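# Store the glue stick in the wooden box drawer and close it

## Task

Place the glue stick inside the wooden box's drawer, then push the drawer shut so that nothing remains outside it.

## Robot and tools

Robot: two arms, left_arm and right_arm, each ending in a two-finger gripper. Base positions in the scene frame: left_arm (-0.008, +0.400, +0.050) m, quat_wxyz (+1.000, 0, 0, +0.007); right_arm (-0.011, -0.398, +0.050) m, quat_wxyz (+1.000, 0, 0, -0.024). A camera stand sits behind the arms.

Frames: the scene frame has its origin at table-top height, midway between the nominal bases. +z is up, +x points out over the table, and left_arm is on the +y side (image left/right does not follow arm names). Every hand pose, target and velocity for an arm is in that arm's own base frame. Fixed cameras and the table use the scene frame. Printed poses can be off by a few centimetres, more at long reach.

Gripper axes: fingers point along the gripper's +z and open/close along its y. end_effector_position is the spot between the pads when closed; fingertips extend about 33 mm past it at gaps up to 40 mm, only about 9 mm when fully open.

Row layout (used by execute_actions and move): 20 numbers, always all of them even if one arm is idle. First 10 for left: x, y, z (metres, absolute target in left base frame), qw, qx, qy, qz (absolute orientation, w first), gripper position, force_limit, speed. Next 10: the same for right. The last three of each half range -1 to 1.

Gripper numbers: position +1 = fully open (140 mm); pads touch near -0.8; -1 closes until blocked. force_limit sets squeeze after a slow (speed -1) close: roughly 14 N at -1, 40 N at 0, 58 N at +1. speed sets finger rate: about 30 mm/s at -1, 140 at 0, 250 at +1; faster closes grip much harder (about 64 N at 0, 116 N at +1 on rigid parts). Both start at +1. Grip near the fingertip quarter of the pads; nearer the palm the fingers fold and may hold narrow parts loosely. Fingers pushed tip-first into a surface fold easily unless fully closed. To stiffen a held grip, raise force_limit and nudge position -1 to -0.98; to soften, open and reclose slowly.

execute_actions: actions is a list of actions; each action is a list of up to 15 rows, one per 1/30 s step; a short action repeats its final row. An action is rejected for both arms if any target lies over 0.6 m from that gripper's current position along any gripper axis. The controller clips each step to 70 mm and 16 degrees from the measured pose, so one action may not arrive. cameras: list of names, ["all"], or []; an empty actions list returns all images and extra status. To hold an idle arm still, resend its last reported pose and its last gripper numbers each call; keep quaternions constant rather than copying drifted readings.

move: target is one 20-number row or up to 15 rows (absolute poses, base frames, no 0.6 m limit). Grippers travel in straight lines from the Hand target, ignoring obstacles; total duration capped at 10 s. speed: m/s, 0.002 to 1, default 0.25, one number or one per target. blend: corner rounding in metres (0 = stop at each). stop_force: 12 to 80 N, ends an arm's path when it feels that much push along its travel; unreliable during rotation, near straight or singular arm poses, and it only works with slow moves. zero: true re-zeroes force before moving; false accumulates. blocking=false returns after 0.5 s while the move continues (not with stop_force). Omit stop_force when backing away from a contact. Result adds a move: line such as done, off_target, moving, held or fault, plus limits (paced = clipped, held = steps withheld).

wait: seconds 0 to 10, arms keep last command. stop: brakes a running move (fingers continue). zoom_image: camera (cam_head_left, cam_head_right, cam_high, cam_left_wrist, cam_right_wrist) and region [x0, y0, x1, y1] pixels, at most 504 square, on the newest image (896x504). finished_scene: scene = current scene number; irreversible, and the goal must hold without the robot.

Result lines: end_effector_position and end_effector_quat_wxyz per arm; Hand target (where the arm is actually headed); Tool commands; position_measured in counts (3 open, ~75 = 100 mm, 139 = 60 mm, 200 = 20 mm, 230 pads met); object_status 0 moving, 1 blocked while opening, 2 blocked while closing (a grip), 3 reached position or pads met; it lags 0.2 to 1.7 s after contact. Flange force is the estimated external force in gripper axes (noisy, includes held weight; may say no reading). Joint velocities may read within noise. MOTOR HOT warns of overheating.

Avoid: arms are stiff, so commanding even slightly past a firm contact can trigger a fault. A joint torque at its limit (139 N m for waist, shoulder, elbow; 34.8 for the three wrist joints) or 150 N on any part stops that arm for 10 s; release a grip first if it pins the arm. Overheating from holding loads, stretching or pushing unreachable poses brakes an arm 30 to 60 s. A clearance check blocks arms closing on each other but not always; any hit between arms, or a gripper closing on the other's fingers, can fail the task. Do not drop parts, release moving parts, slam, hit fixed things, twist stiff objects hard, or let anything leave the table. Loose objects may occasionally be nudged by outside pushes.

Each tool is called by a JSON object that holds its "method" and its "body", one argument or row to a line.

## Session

{"method": "execute_actions", "body": {
  "actions": []
}}

Scene clock: 0.00 s.
left_arm: end_effector_position=(+0.4151, -0.2951, +0.2356) position_measured=3 object_status=3 end_effector_quat_wxyz=(+0.571, +0.326, -0.671, +0.341) | right_arm: end_effector_position=(+0.3180, -0.1147, +0.3175) position_measured=3 object_status=3 end_effector_quat_wxyz=(-0.367, -0.375, +0.672, -0.522)
Joint positions: left_arm=[0.128 0.611 -0.213 0.939 -1.934 -1.072] | right_arm=[0.809 0.069 -0.634 0.751 -2.064 -1.462]
Joint velocities: within noise
Flange force (N): no reading
Hand target: left_arm +0.4151, -0.2951, +0.2356; +0.571, +0.326, -0.671, +0.341 | right_arm +0.3180, -0.1147, +0.3175; -0.367, -0.375, +0.672, -0.522
Tool commands: left_gripper/position=+1.0 left_gripper/force_limit=+1.0 left_gripper/speed=+1.0 right_gripper/position=+1.0 right_gripper/force_limit=+1.0 right_gripper/speed=+1.0

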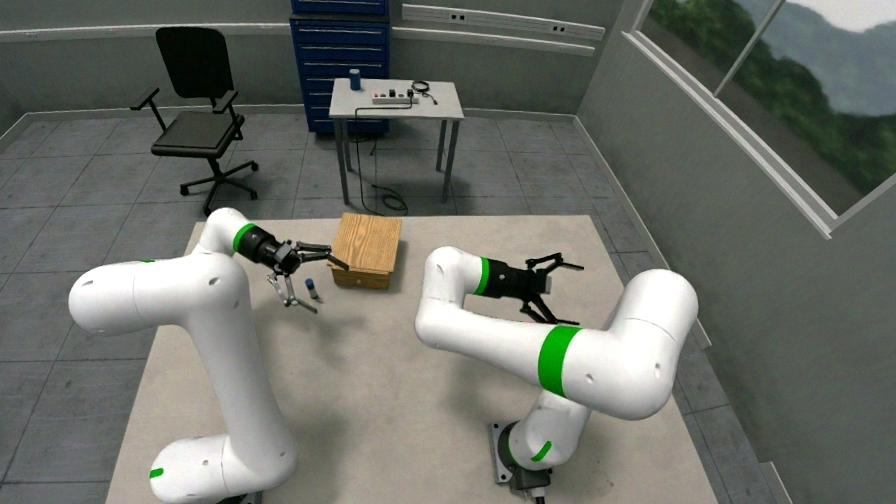

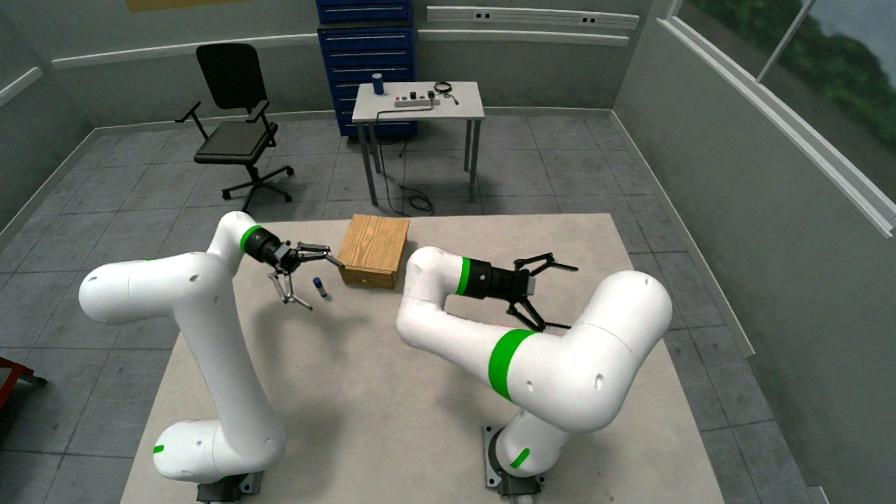

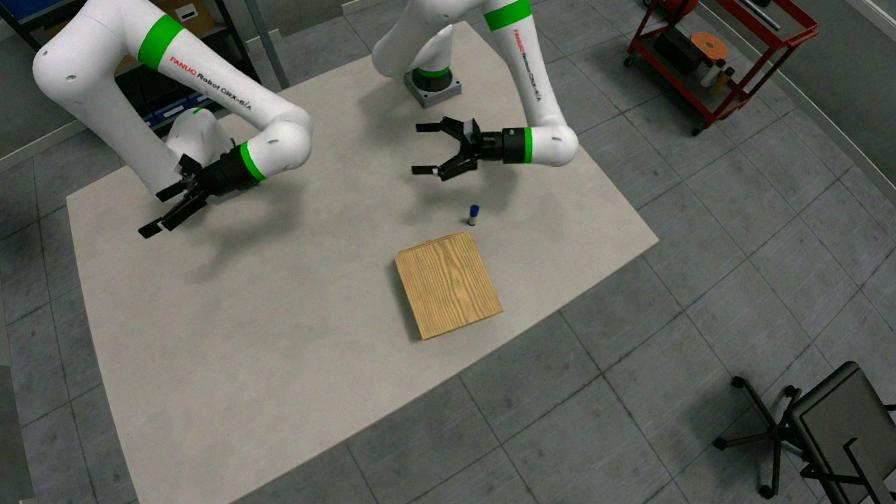

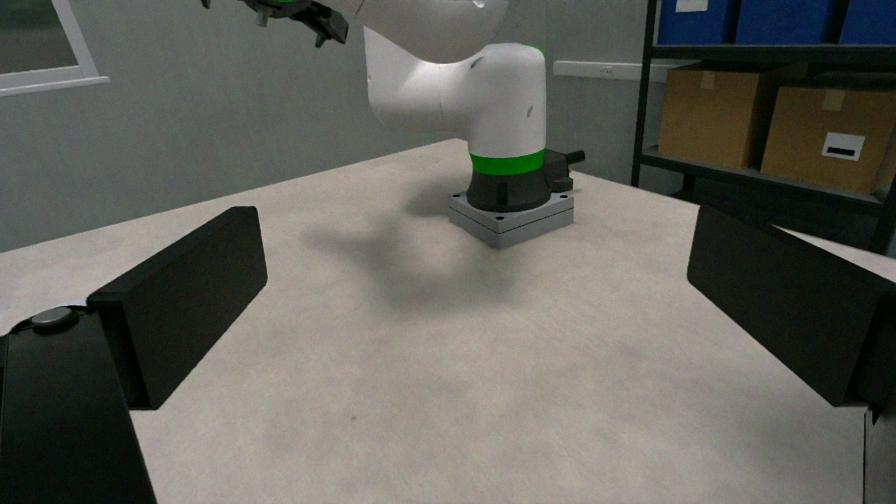

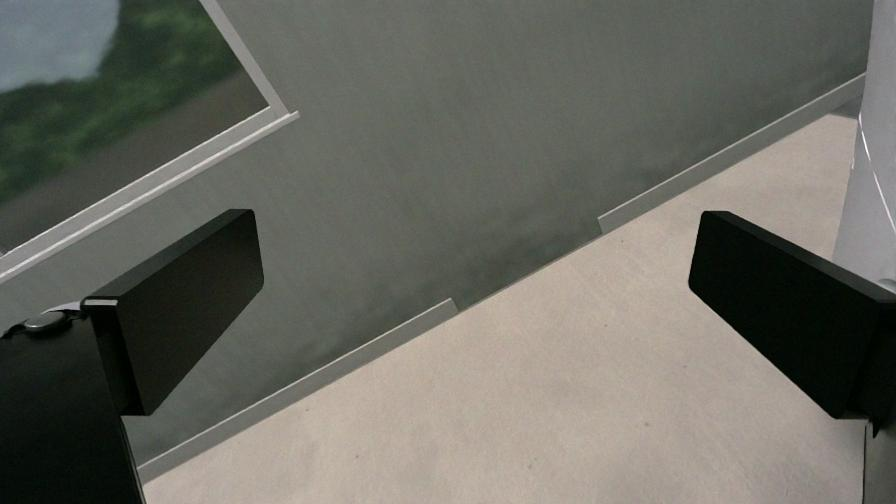

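{"method": "zoom_image", "body": {
  "camera": "cam_high",
  "region": [350, 180, 530, 350]
}}

{"method": "zoom_image", "body": {
  "camera": "cam_head_left",
  "region": [290, 200, 430, 320]
}}

{"method": "zoom_image", "body": {
  "camera": "cam_head_right",
  "region": [290, 200, 430, 320]
}}

Scaled by 2.800 from the camera's 896x504 image, which has a finer 1280x720 frame.

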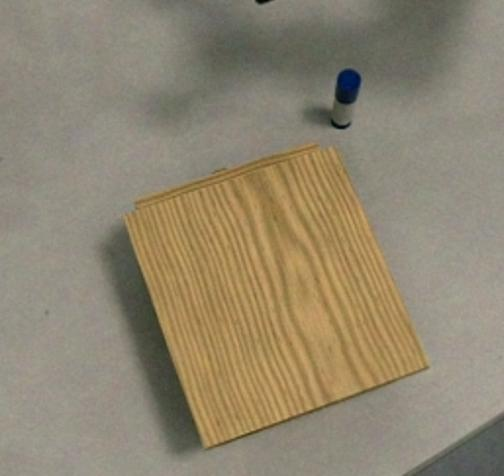

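Scaled by 3.600 from the camera's 896x504 image, which has a finer 1280x720 frame.

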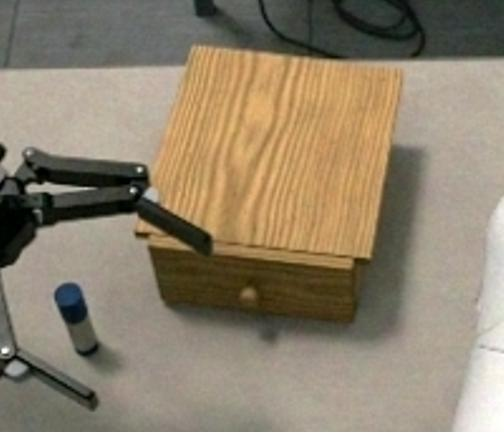

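Scaled by 3.600 from the camera's 896x504 image, which has a finer 1280x720 frame.

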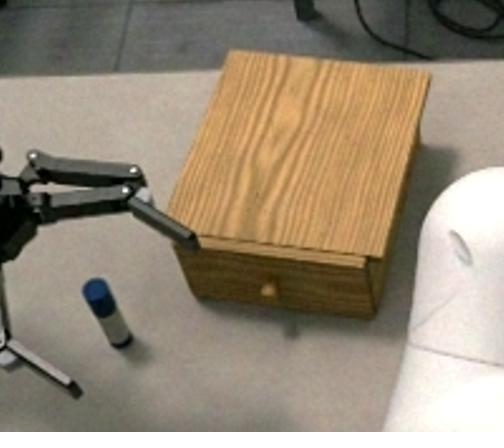

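{"method": "move", "body": {
  "target": [0.4895,-0.101,0.075,0.3271,0.6691,-0.5135,0.4263,0.1,1,0,0.4428,0.4813,0.0277,0.0313,0.7924,-0.0409,0.608,0,1,0],
  "speed": 0.4,
  "cameras": ["all"]
}}

Scene clock: 6.23 s.
left_arm: end_effector_position=(+0.4895, -0.1010, +0.0750) position_measured=117 object_status=3 end_effector_quat_wxyz=(+0.327, +0.669, -0.513, +0.426) | right_arm: end_effector_position=(+0.4428, +0.4813, +0.0277) position_measured=129 object_status=3 end_effector_quat_wxyz=(+0.031, +0.792, -0.041, +0.608)
Joint positions: left_arm=[0.617 0.406 -0.71 1.066 -1.328 -1.132] | right_arm=[1.378 0.728 -0.537 1.576 -1.294 -1.254]
Flange force (N): left_arm=[3.3 5.7 0.0] | right_arm=[6.6 4.1 2.8]
Hand target: left_arm +0.4895, -0.1010, +0.0750; +0.327, +0.669, -0.513, +0.426 | right_arm +0.4428, +0.4813, +0.0277; +0.031, +0.792, -0.041, +0.608
Off the commanded pose: left_arm 0.000 m, 0 deg | right_arm 0.000 m, 0 deg.
move: done

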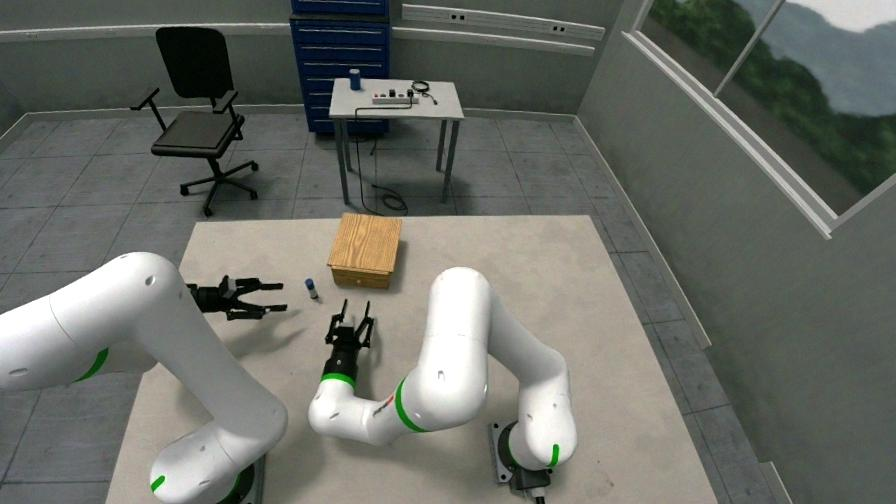

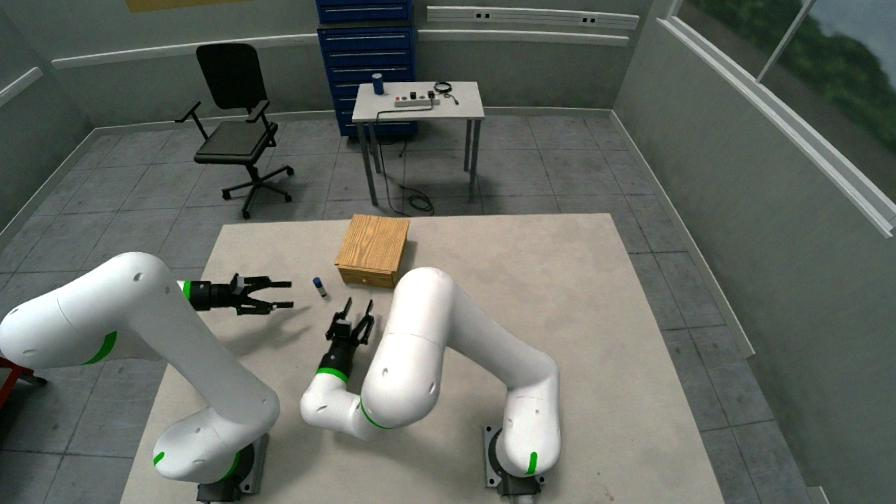

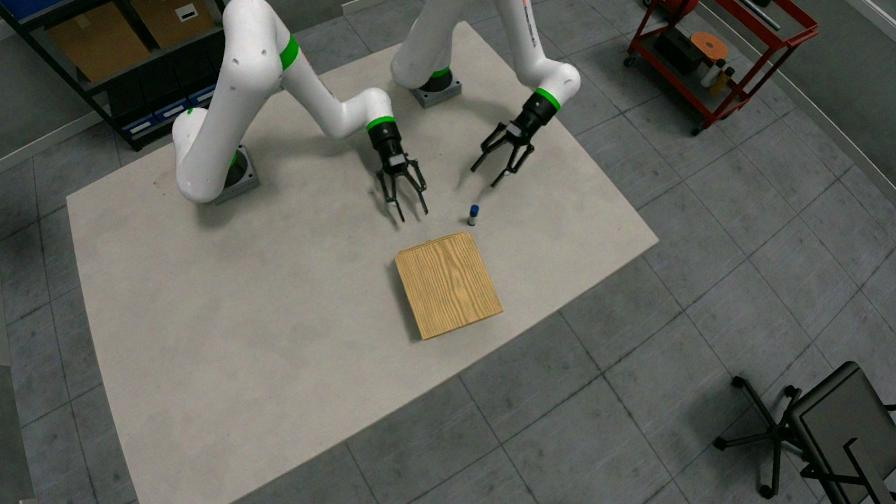

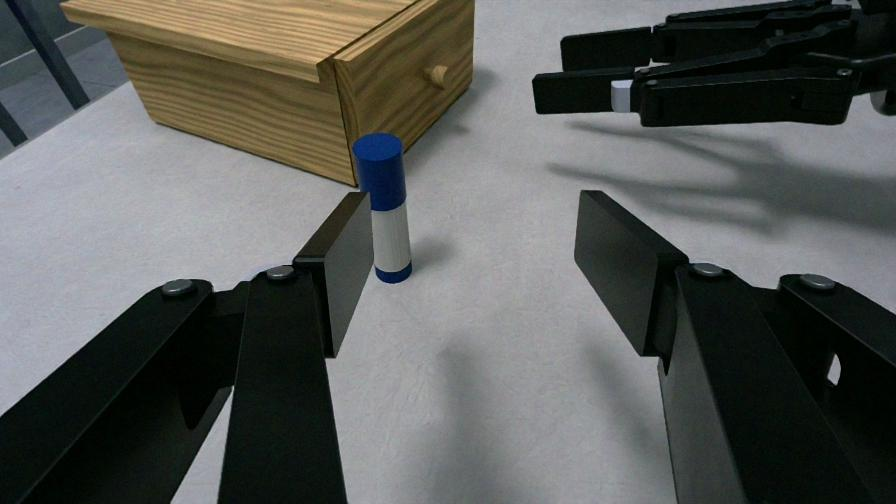

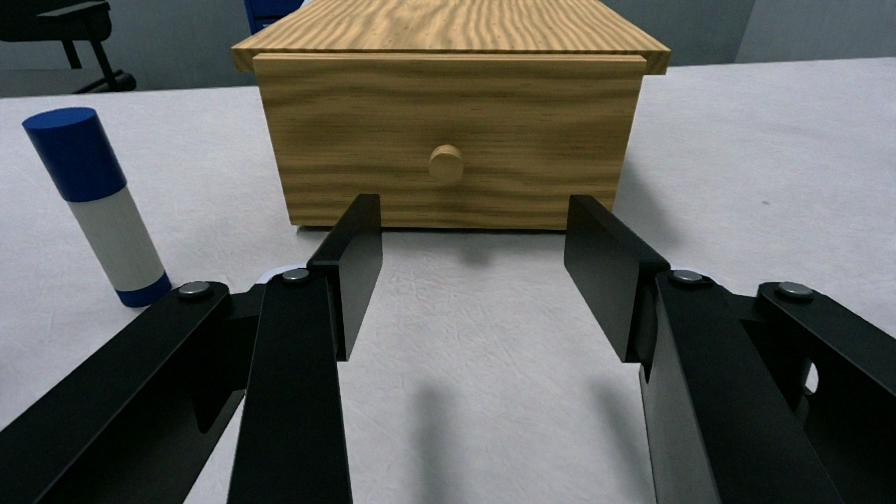

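{"method": "zoom_image", "body": {
  "camera": "cam_right_wrist",
  "region": [220, 20, 700, 260]
}}

{"method": "zoom_image", "body": {
  "camera": "cam_left_wrist",
  "region": [320, 20, 640, 300]
}}

Scaled by 1.050 from the camera's 896x504 image, which has a finer 1280x720 frame.

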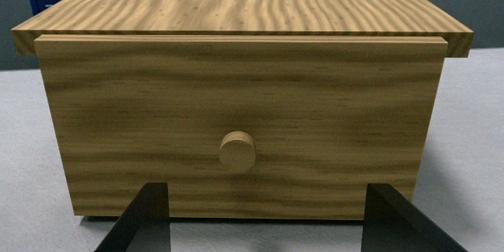

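Scaled by 1.575 from the camera's 896x504 image, which has a finer 1280x720 frame.

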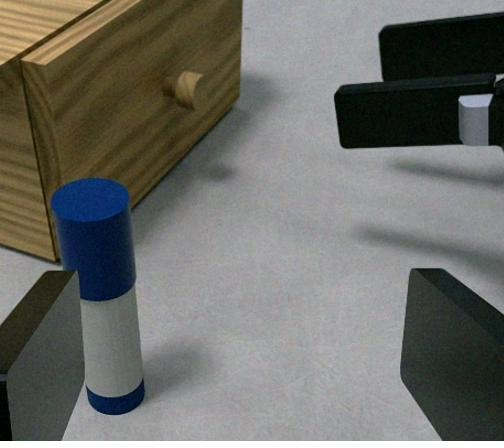

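{"method": "move", "body": {
  "target": [0.5483,-0.1394,0.0287,0.3271,0.6691,-0.5135,0.4263,0.1,1,0,0.5166,0.4863,0.0119,0.0425,0.7915,-0.0554,0.6073,0,1,0],
  "speed": 0.15,
  "cameras": ["cam_left_wrist","cam_right_wrist"]
}}

{"method": "zoom_image", "body": {
  "camera": "cam_right_wrist",
  "region": [180, 40, 684, 320]
}}

{"method": "zoom_image", "body": {
  "camera": "cam_left_wrist",
  "region": [300, 0, 700, 360]
}}

Scene clock: 8.80 s.
left_arm: end_effector_position=(+0.5483, -0.1394, +0.0287) position_measured=117 object_status=3 end_effector_quat_wxyz=(+0.327, +0.669, -0.513, +0.426) | right_arm: end_effector_position=(+0.5166, +0.4863, +0.0119) position_measured=129 object_status=3 end_effector_quat_wxyz=(+0.042, +0.791, -0.055, +0.607)
Joint positions: left_arm=[0.442 0.562 -0.624 1.237 -1.234 -1.169] | right_arm=[1.23 0.812 -0.42 1.672 -1.257 -1.222]
Flange force (N): left_arm=[3.0 5.6 -0.6] | right_arm=[6.7 5.1 1.9]
Hand target: left_arm +0.5483, -0.1394, +0.0287; +0.327, +0.669, -0.513, +0.426 | right_arm +0.5166, +0.4863, +0.0119; +0.042, +0.791, -0.055, +0.607
Off the commanded pose: left_arm 0.000 m, 0 deg | right_arm 0.000 m, 0 deg.
move: done
Images, in order (width x height): cam_left_wrist 896x504, cam_right_wrist 896x504.

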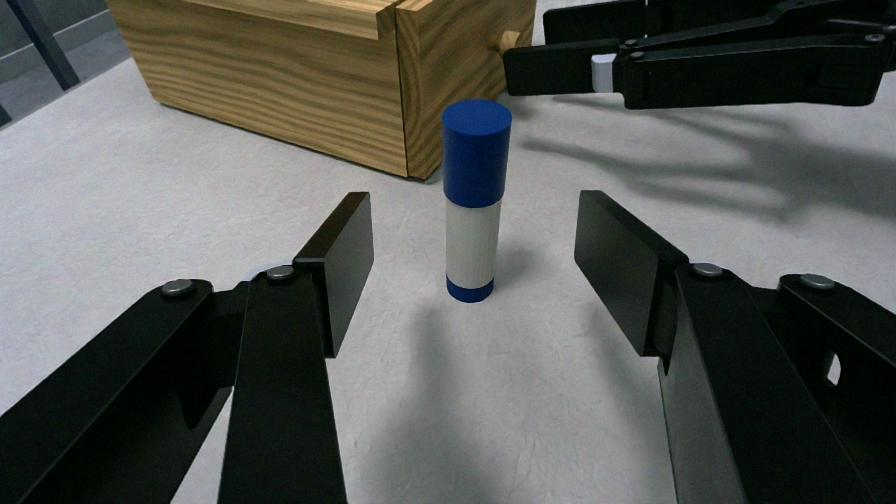

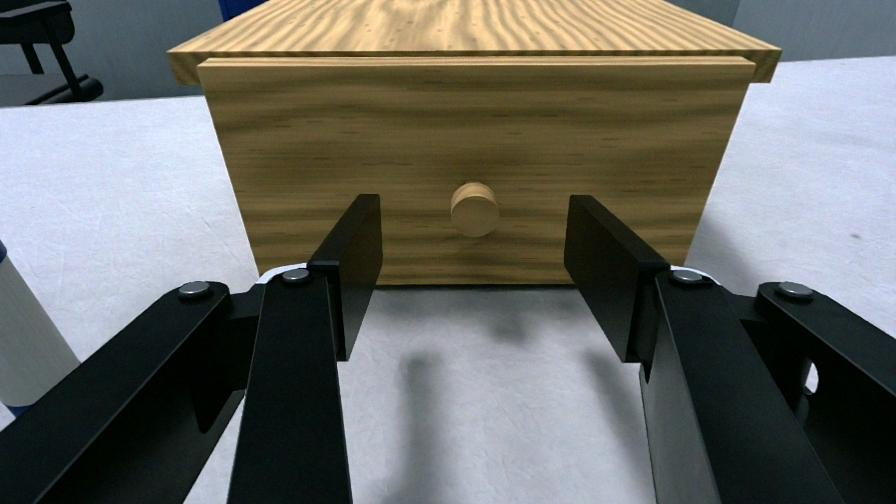

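Scaled by 1.000.

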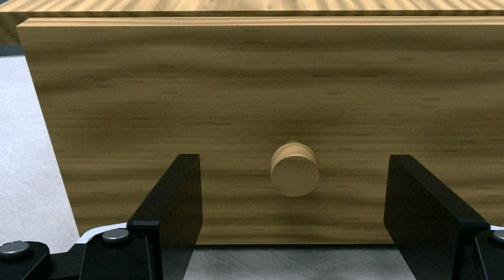

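Scaled by 1.260 from the camera's 896x504 image, which has a finer 1280x720 frame.

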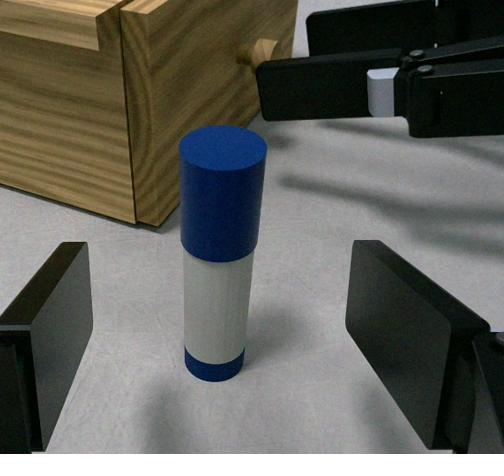

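{"method": "move", "body": {
  "target": [0.557,-0.1718,0.0131,0.3271,0.6691,-0.5135,0.4263,-0.2,1,0,0.5353,0.4836,0.0089,0.0425,0.7915,-0.0554,0.6073,-0.3,1,0],
  "speed": 0.06,
  "stop_force": 16,
  "cameras": ["cam_left_wrist","cam_right_wrist","cam_high","cam_head_left"]
}}

{"method": "zoom_image", "body": {
  "camera": "cam_high",
  "region": [370, 170, 530, 290]
}}

{"method": "zoom_image", "body": {
  "camera": "cam_left_wrist",
  "region": [400, 0, 600, 112]
}}

{"method": "zoom_image", "body": {
  "camera": "cam_head_left",
  "region": [270, 230, 410, 330]
}}

Scene clock: 11.03 s.
left_arm: end_effector_position=(+0.5570, -0.1718, +0.0131) position_measured=154 object_status=3 end_effector_quat_wxyz=(+0.327, +0.669, -0.513, +0.426) | right_arm: end_effector_position=(+0.5353, +0.4836, +0.0089) position_measured=167 object_status=3 end_effector_quat_wxyz=(+0.042, +0.791, -0.055, +0.607)
Joint positions: left_arm=[0.35 0.591 -0.635 1.333 -1.191 -1.199] | right_arm=[1.188 0.824 -0.407 1.711 -1.243 -1.222]
Flange force (N): left_arm=[3.3 5.5 -1.3] | right_arm=[7.0 5.6 2.1]
Hand target: left_arm +0.5570, -0.1718, +0.0131; +0.327, +0.669, -0.513, +0.426 | right_arm +0.5353, +0.4836, +0.0089; +0.042, +0.791, -0.055, +0.607
Off the commanded pose: left_arm 0.000 m, 0 deg | right_arm 0.000 m, 0 deg.
move: done
Images, in order (width x height): cam_head_left 896x504, cam_high 896x504, cam_left_wrist 896x504, cam_right_wrist 896x504.

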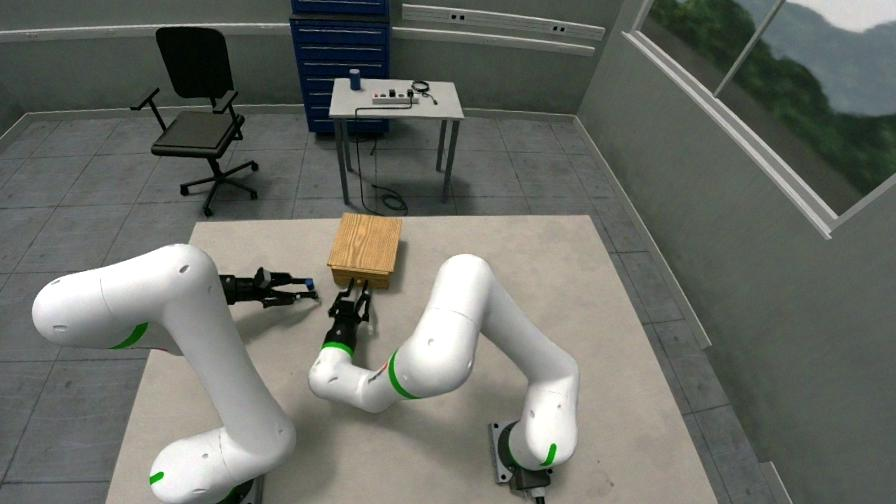

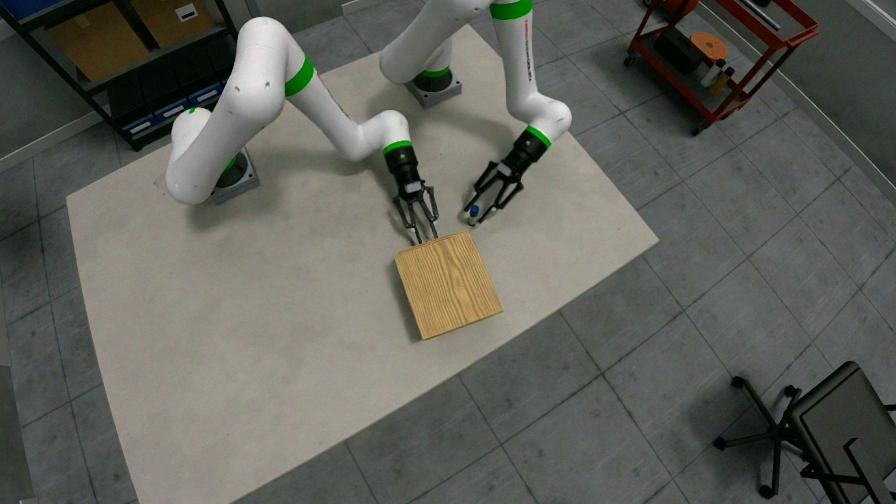

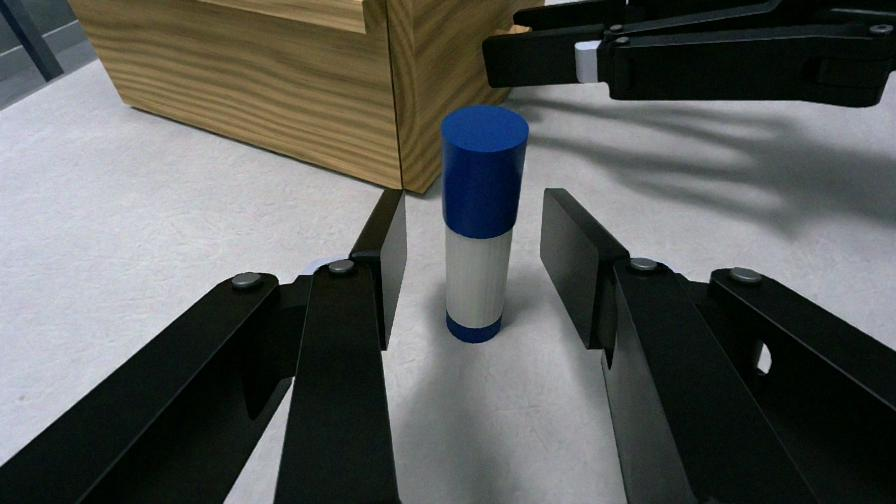

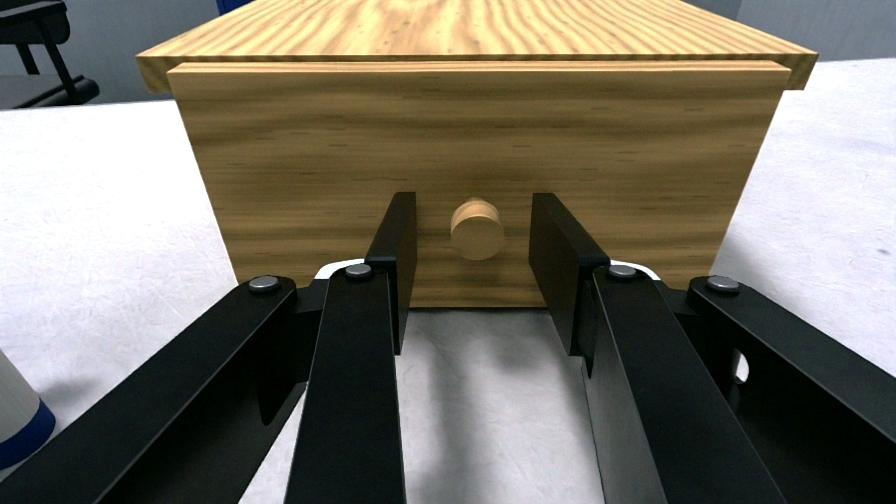

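Scaled by 3.150 from the camera's 896x504 image, which has a finer 1280x720 frame.

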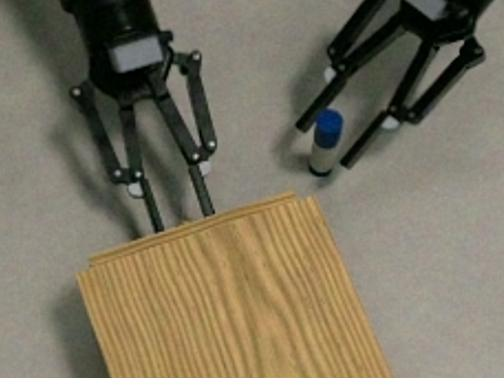

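Scaled by 2.520 from the camera's 896x504 image, which has a finer 1280x720 frame.

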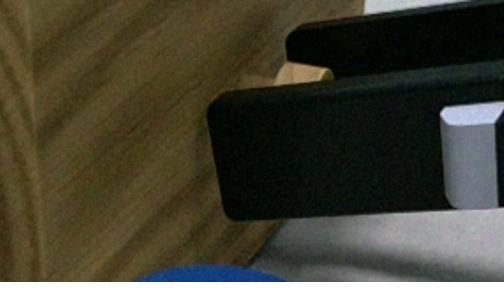

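Scaled by 3.600 from the camera's 896x504 image, which has a finer 1280x720 frame.

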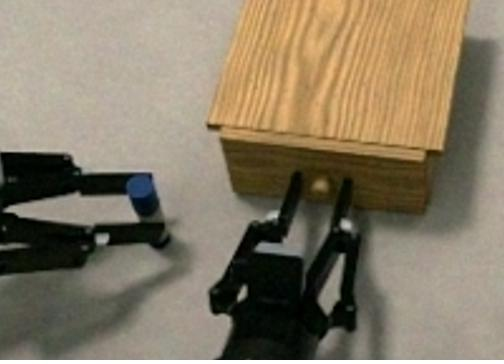

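{"method": "move", "body": {
  "target": [
    [0.5582,-0.1762,0.011,0.3271,0.6691,-0.5135,0.4263,-0.2,1,0,0.5351,0.4821,0.0075,0.0425,0.7915,-0.0554,0.6073,-0.3,1,0],
    [0.5582,-0.1762,0.011,0.3271,0.6691,-0.5135,0.4263,-1,-0.4,-1,0.5351,0.4821,0.0075,0.0425,0.7915,-0.0554,0.6073,-1,-0.2,-1]
  ],
  "speed": 0.05,
  "cameras": ["cam_left_wrist","cam_right_wrist"]
}}

Scene clock: 13.40 s.
left_arm: end_effector_position=(+0.5582, -0.1762, +0.0110) position_measured=194 object_status=2 end_effector_quat_wxyz=(+0.327, +0.669, -0.513, +0.426) | right_arm: end_effector_position=(+0.5351, +0.4821, +0.0075) position_measured=205 object_status=2 end_effector_quat_wxyz=(+0.042, +0.791, -0.055, +0.607)
Joint positions: left_arm=[0.337 0.595 -0.636 1.347 -1.186 -1.203] | right_arm=[1.187 0.824 -0.411 1.714 -1.244 -1.226]
Flange force (N): left_arm=[3.4 5.9 -1.4] | right_arm=[6.8 5.2 1.3]
Hand target: left_arm +0.5582, -0.1762, +0.0110; +0.327, +0.669, -0.513, +0.426 | right_arm +0.5351, +0.4821, +0.0075; +0.042, +0.791, -0.055, +0.607
Off the commanded pose: left_arm 0.000 m, 0 deg | right_arm 0.000 m, 0 deg.
move: done
Images, in order (width x height): cam_left_wrist 896x504, cam_right_wrist 896x504.

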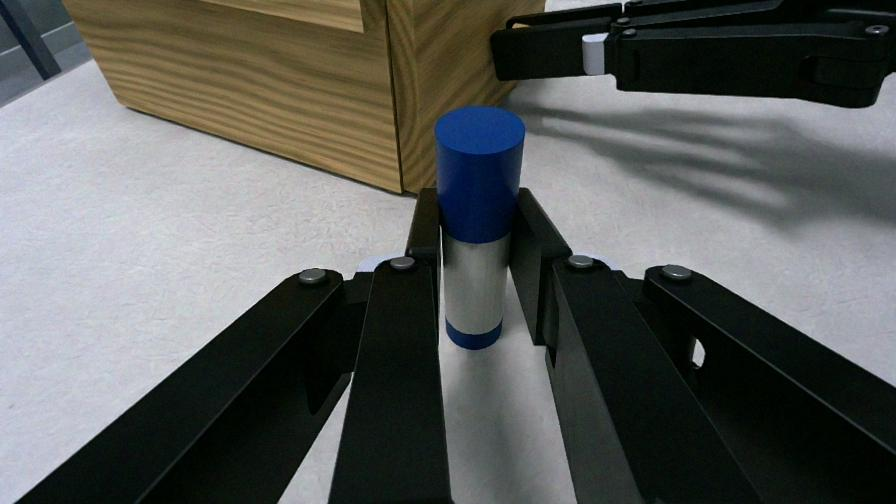

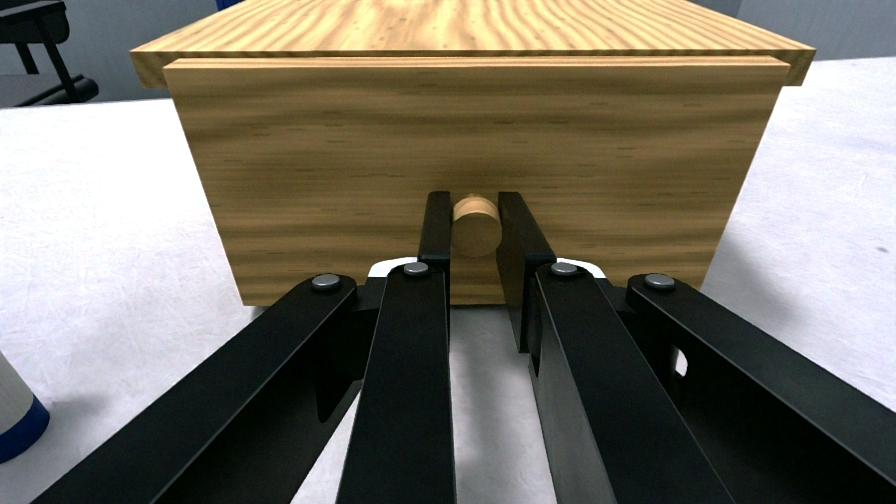

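{"method": "move", "body": {
  "target": [0.5582,-0.1762,0.131,0.3271,0.6691,-0.5135,0.4263,-1,-0.4,-1,0.4163,0.4988,0.0075,0.0425,0.7915,-0.0554,0.6073,-1,-0.2,-1],
  "speed": 0.1,
  "stop_force": 22,
  "cameras": ["cam_left_wrist","cam_right_wrist","cam_high","cam_head_left"]
}}

{"method": "zoom_image", "body": {
  "camera": "cam_high",
  "region": [370, 170, 530, 290]
}}

{"method": "zoom_image", "body": {
  "camera": "cam_head_left",
  "region": [290, 210, 430, 330]
}}

Scene clock: 15.73 s.
left_arm: end_effector_position=(+0.5582, -0.1762, +0.1310) position_measured=194 object_status=2 end_effector_quat_wxyz=(+0.327, +0.669, -0.513, +0.426) | right_arm: end_effector_position=(+0.4163, +0.4988, +0.0075) position_measured=205 object_status=2 end_effector_quat_wxyz=(+0.042, +0.791, -0.055, +0.607)
Joint positions: left_arm=[0.366 0.369 -0.602 1.233 -1.271 -0.943] | right_arm=[1.46 0.806 -0.45 1.461 -1.331 -1.247]
Flange force (N): left_arm=[1.8 6.4 -0.8] | right_arm=[6.6 4.1 4.2]
Hand target: left_arm +0.5582, -0.1762, +0.1310; +0.327, +0.669, -0.513, +0.426 | right_arm +0.4163, +0.4988, +0.0075; +0.042, +0.791, -0.055, +0.607
Off the commanded pose: left_arm 0.000 m, 0 deg | right_arm 0.000 m, 0 deg.
move: done
Images, in order (width x height): cam_head_left 896x504, cam_high 896x504, cam_left_wrist 896x504, cam_right_wrist 896x504.

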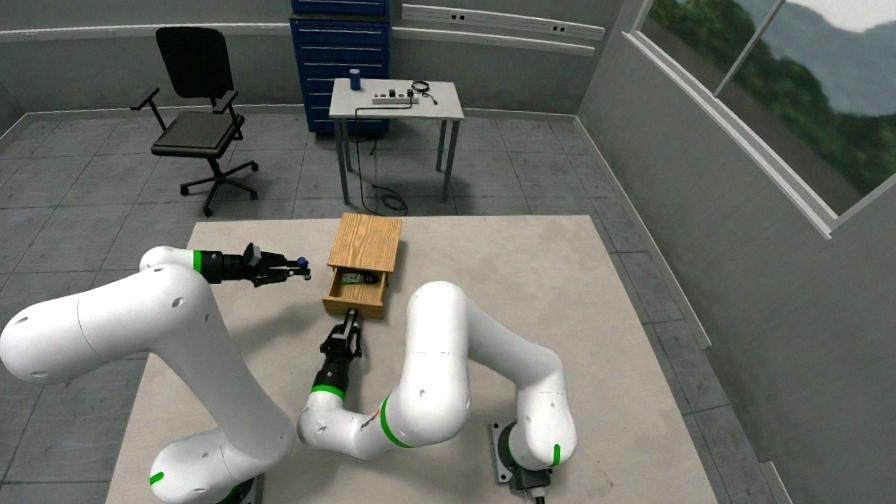

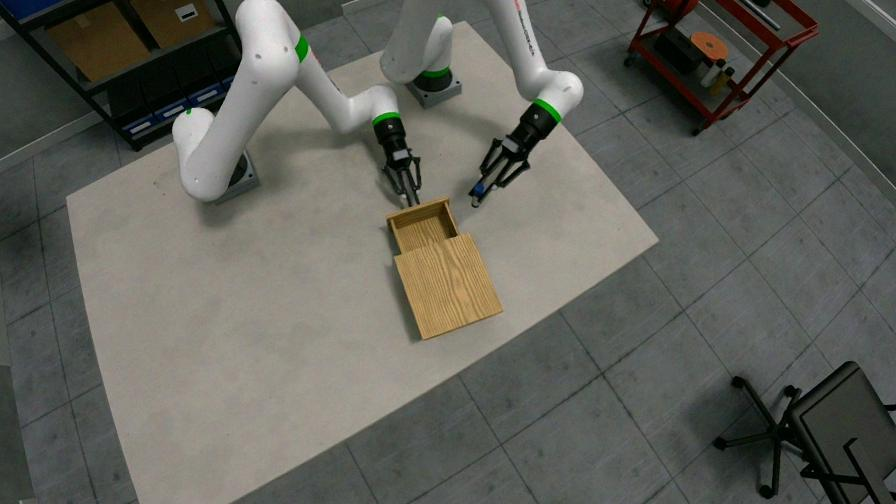

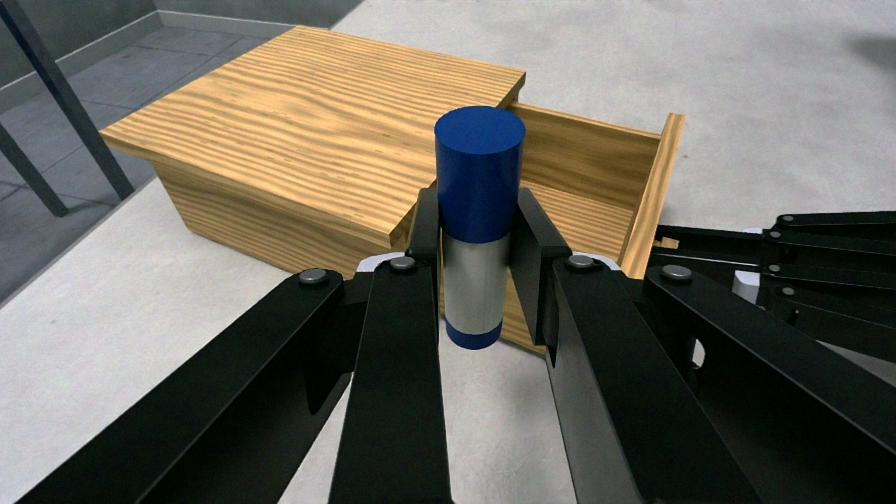

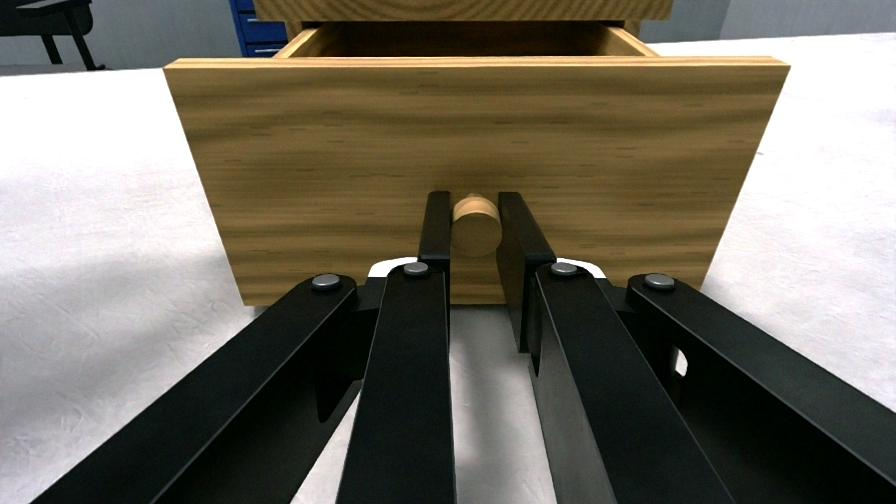

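Scaled by 3.150 from the camera's 896x504 image, which has a finer 1280x720 frame.

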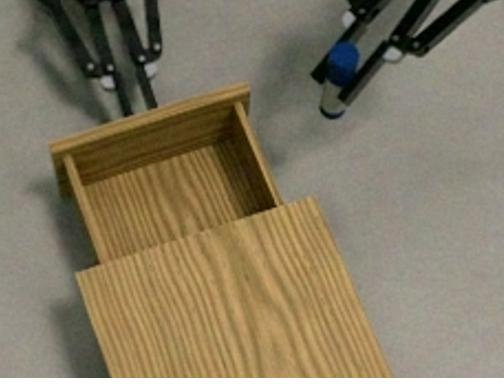

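Scaled by 3.600 from the camera's 896x504 image, which has a finer 1280x720 frame.

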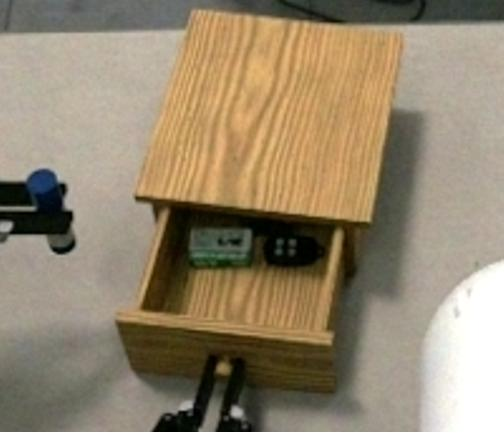

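{"method": "move", "body": {
  "target": [0.5392,-0.3548,0.15,-0.1212,0.6246,-0.7652,-0.0989,-1,-0.4,-1,0.4163,0.4988,0.0075,0.0425,0.7915,-0.0554,0.6073,-1,-0.2,-1],
  "speed": 0.45,
  "cameras": ["cam_left_wrist","cam_high","cam_head_left","cam_head_right"]
}}

{"method": "zoom_image", "body": {
  "camera": "cam_high",
  "region": [370, 170, 530, 290]
}}

{"method": "zoom_image", "body": {
  "camera": "cam_head_right",
  "region": [290, 210, 430, 330]
}}

Scene clock: 18.77 s.
left_arm: end_effector_position=(+0.5392, -0.3548, +0.1500) position_measured=194 object_status=2 end_effector_quat_wxyz=(+0.121, -0.625, +0.765, +0.099) | right_arm: end_effector_position=(+0.4163, +0.4988, +0.0075) position_measured=205 object_status=2 end_effector_quat_wxyz=(+0.042, +0.791, -0.055, +0.607)
Joint positions: left_arm=[-0.55 0.66 0.703 -0.298 -1.717 0.32] | right_arm=[1.46 0.806 -0.45 1.461 -1.331 -1.247]
Flange force (N): left_arm=[-5.2 10.5 3.7] | right_arm=[6.1 4.2 4.2]
Hand target: left_arm +0.5392, -0.3548, +0.1500; +0.121, -0.625, +0.765, +0.099 | right_arm +0.4163, +0.4988, +0.0075; +0.042, +0.791, -0.055, +0.607
Off the commanded pose: left_arm 0.000 m, 0 deg | right_arm 0.000 m, 0 deg.
move: done
Images, in order (width x height): cam_head_left 896x504, cam_head_right 896x504, cam_high 896x504, cam_left_wrist 896x504.

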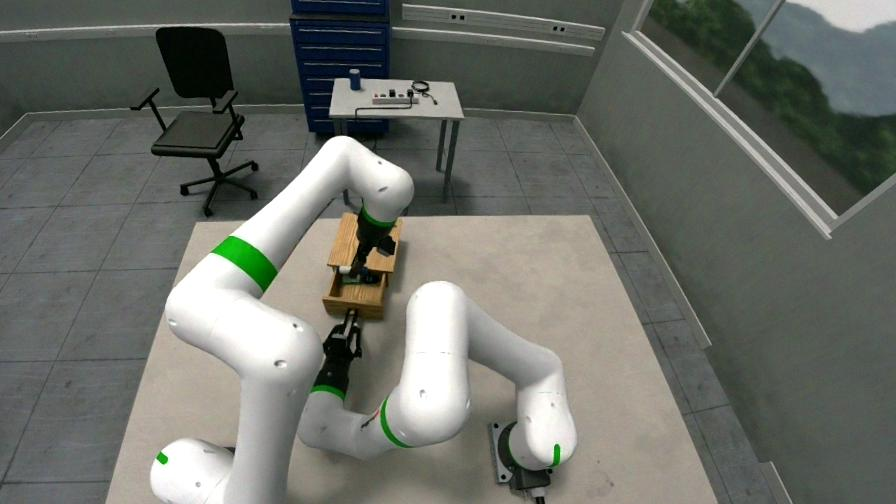

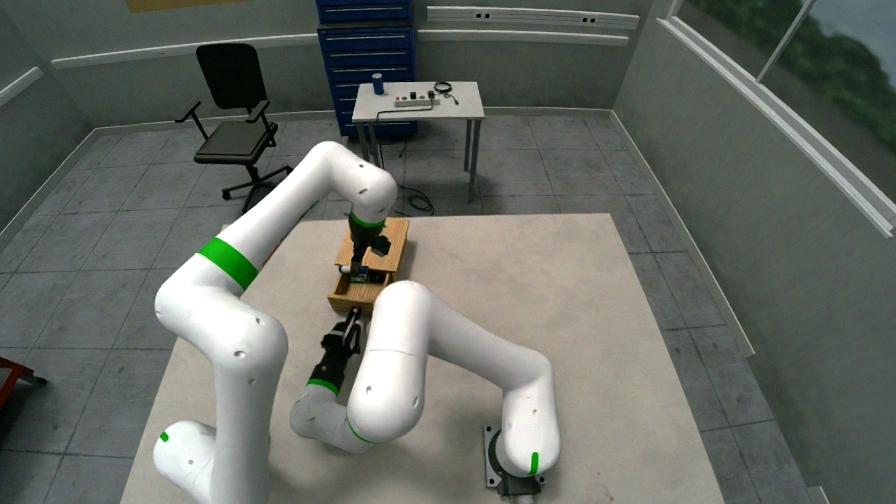

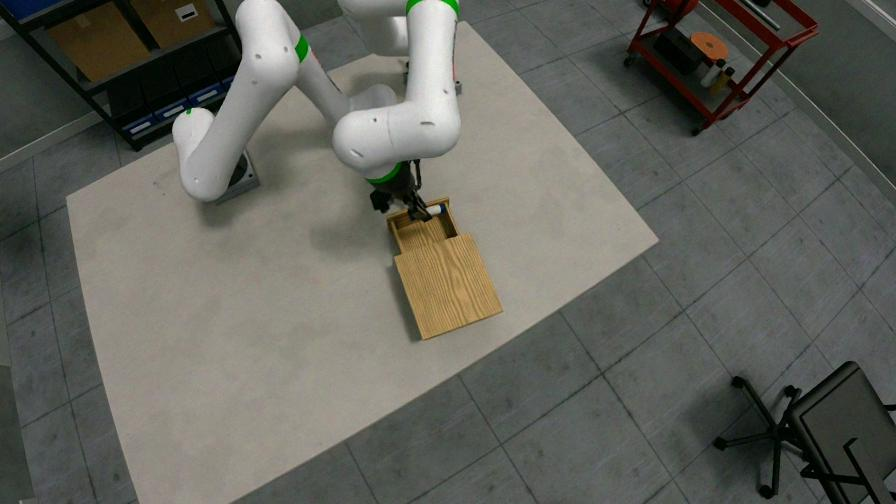

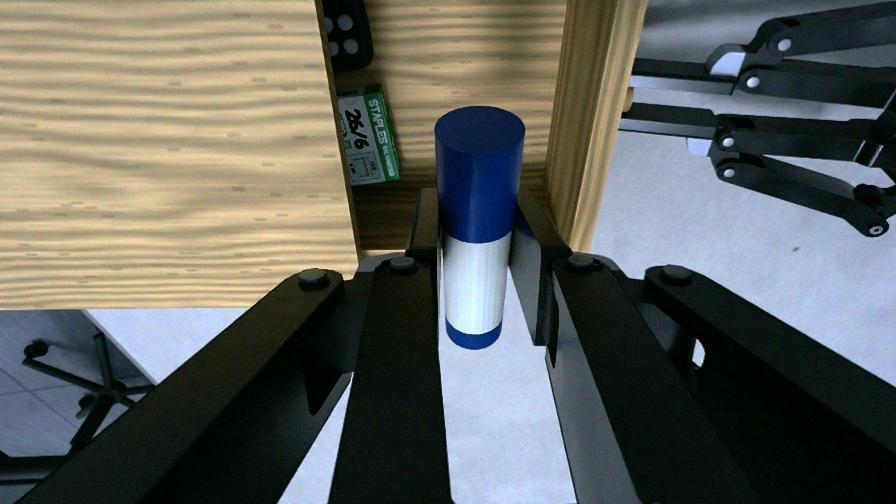

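Scaled by 3.150 from the camera's 896x504 image, which has a finer 1280x720 frame.

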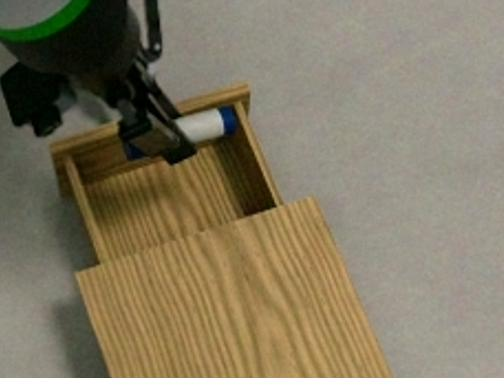

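Scaled by 3.600 from the camera's 896x504 image, which has a finer 1280x720 frame.

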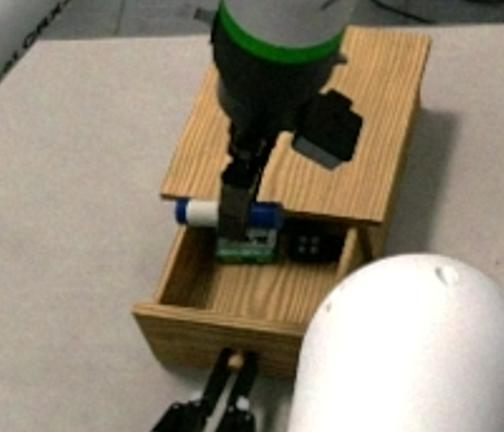

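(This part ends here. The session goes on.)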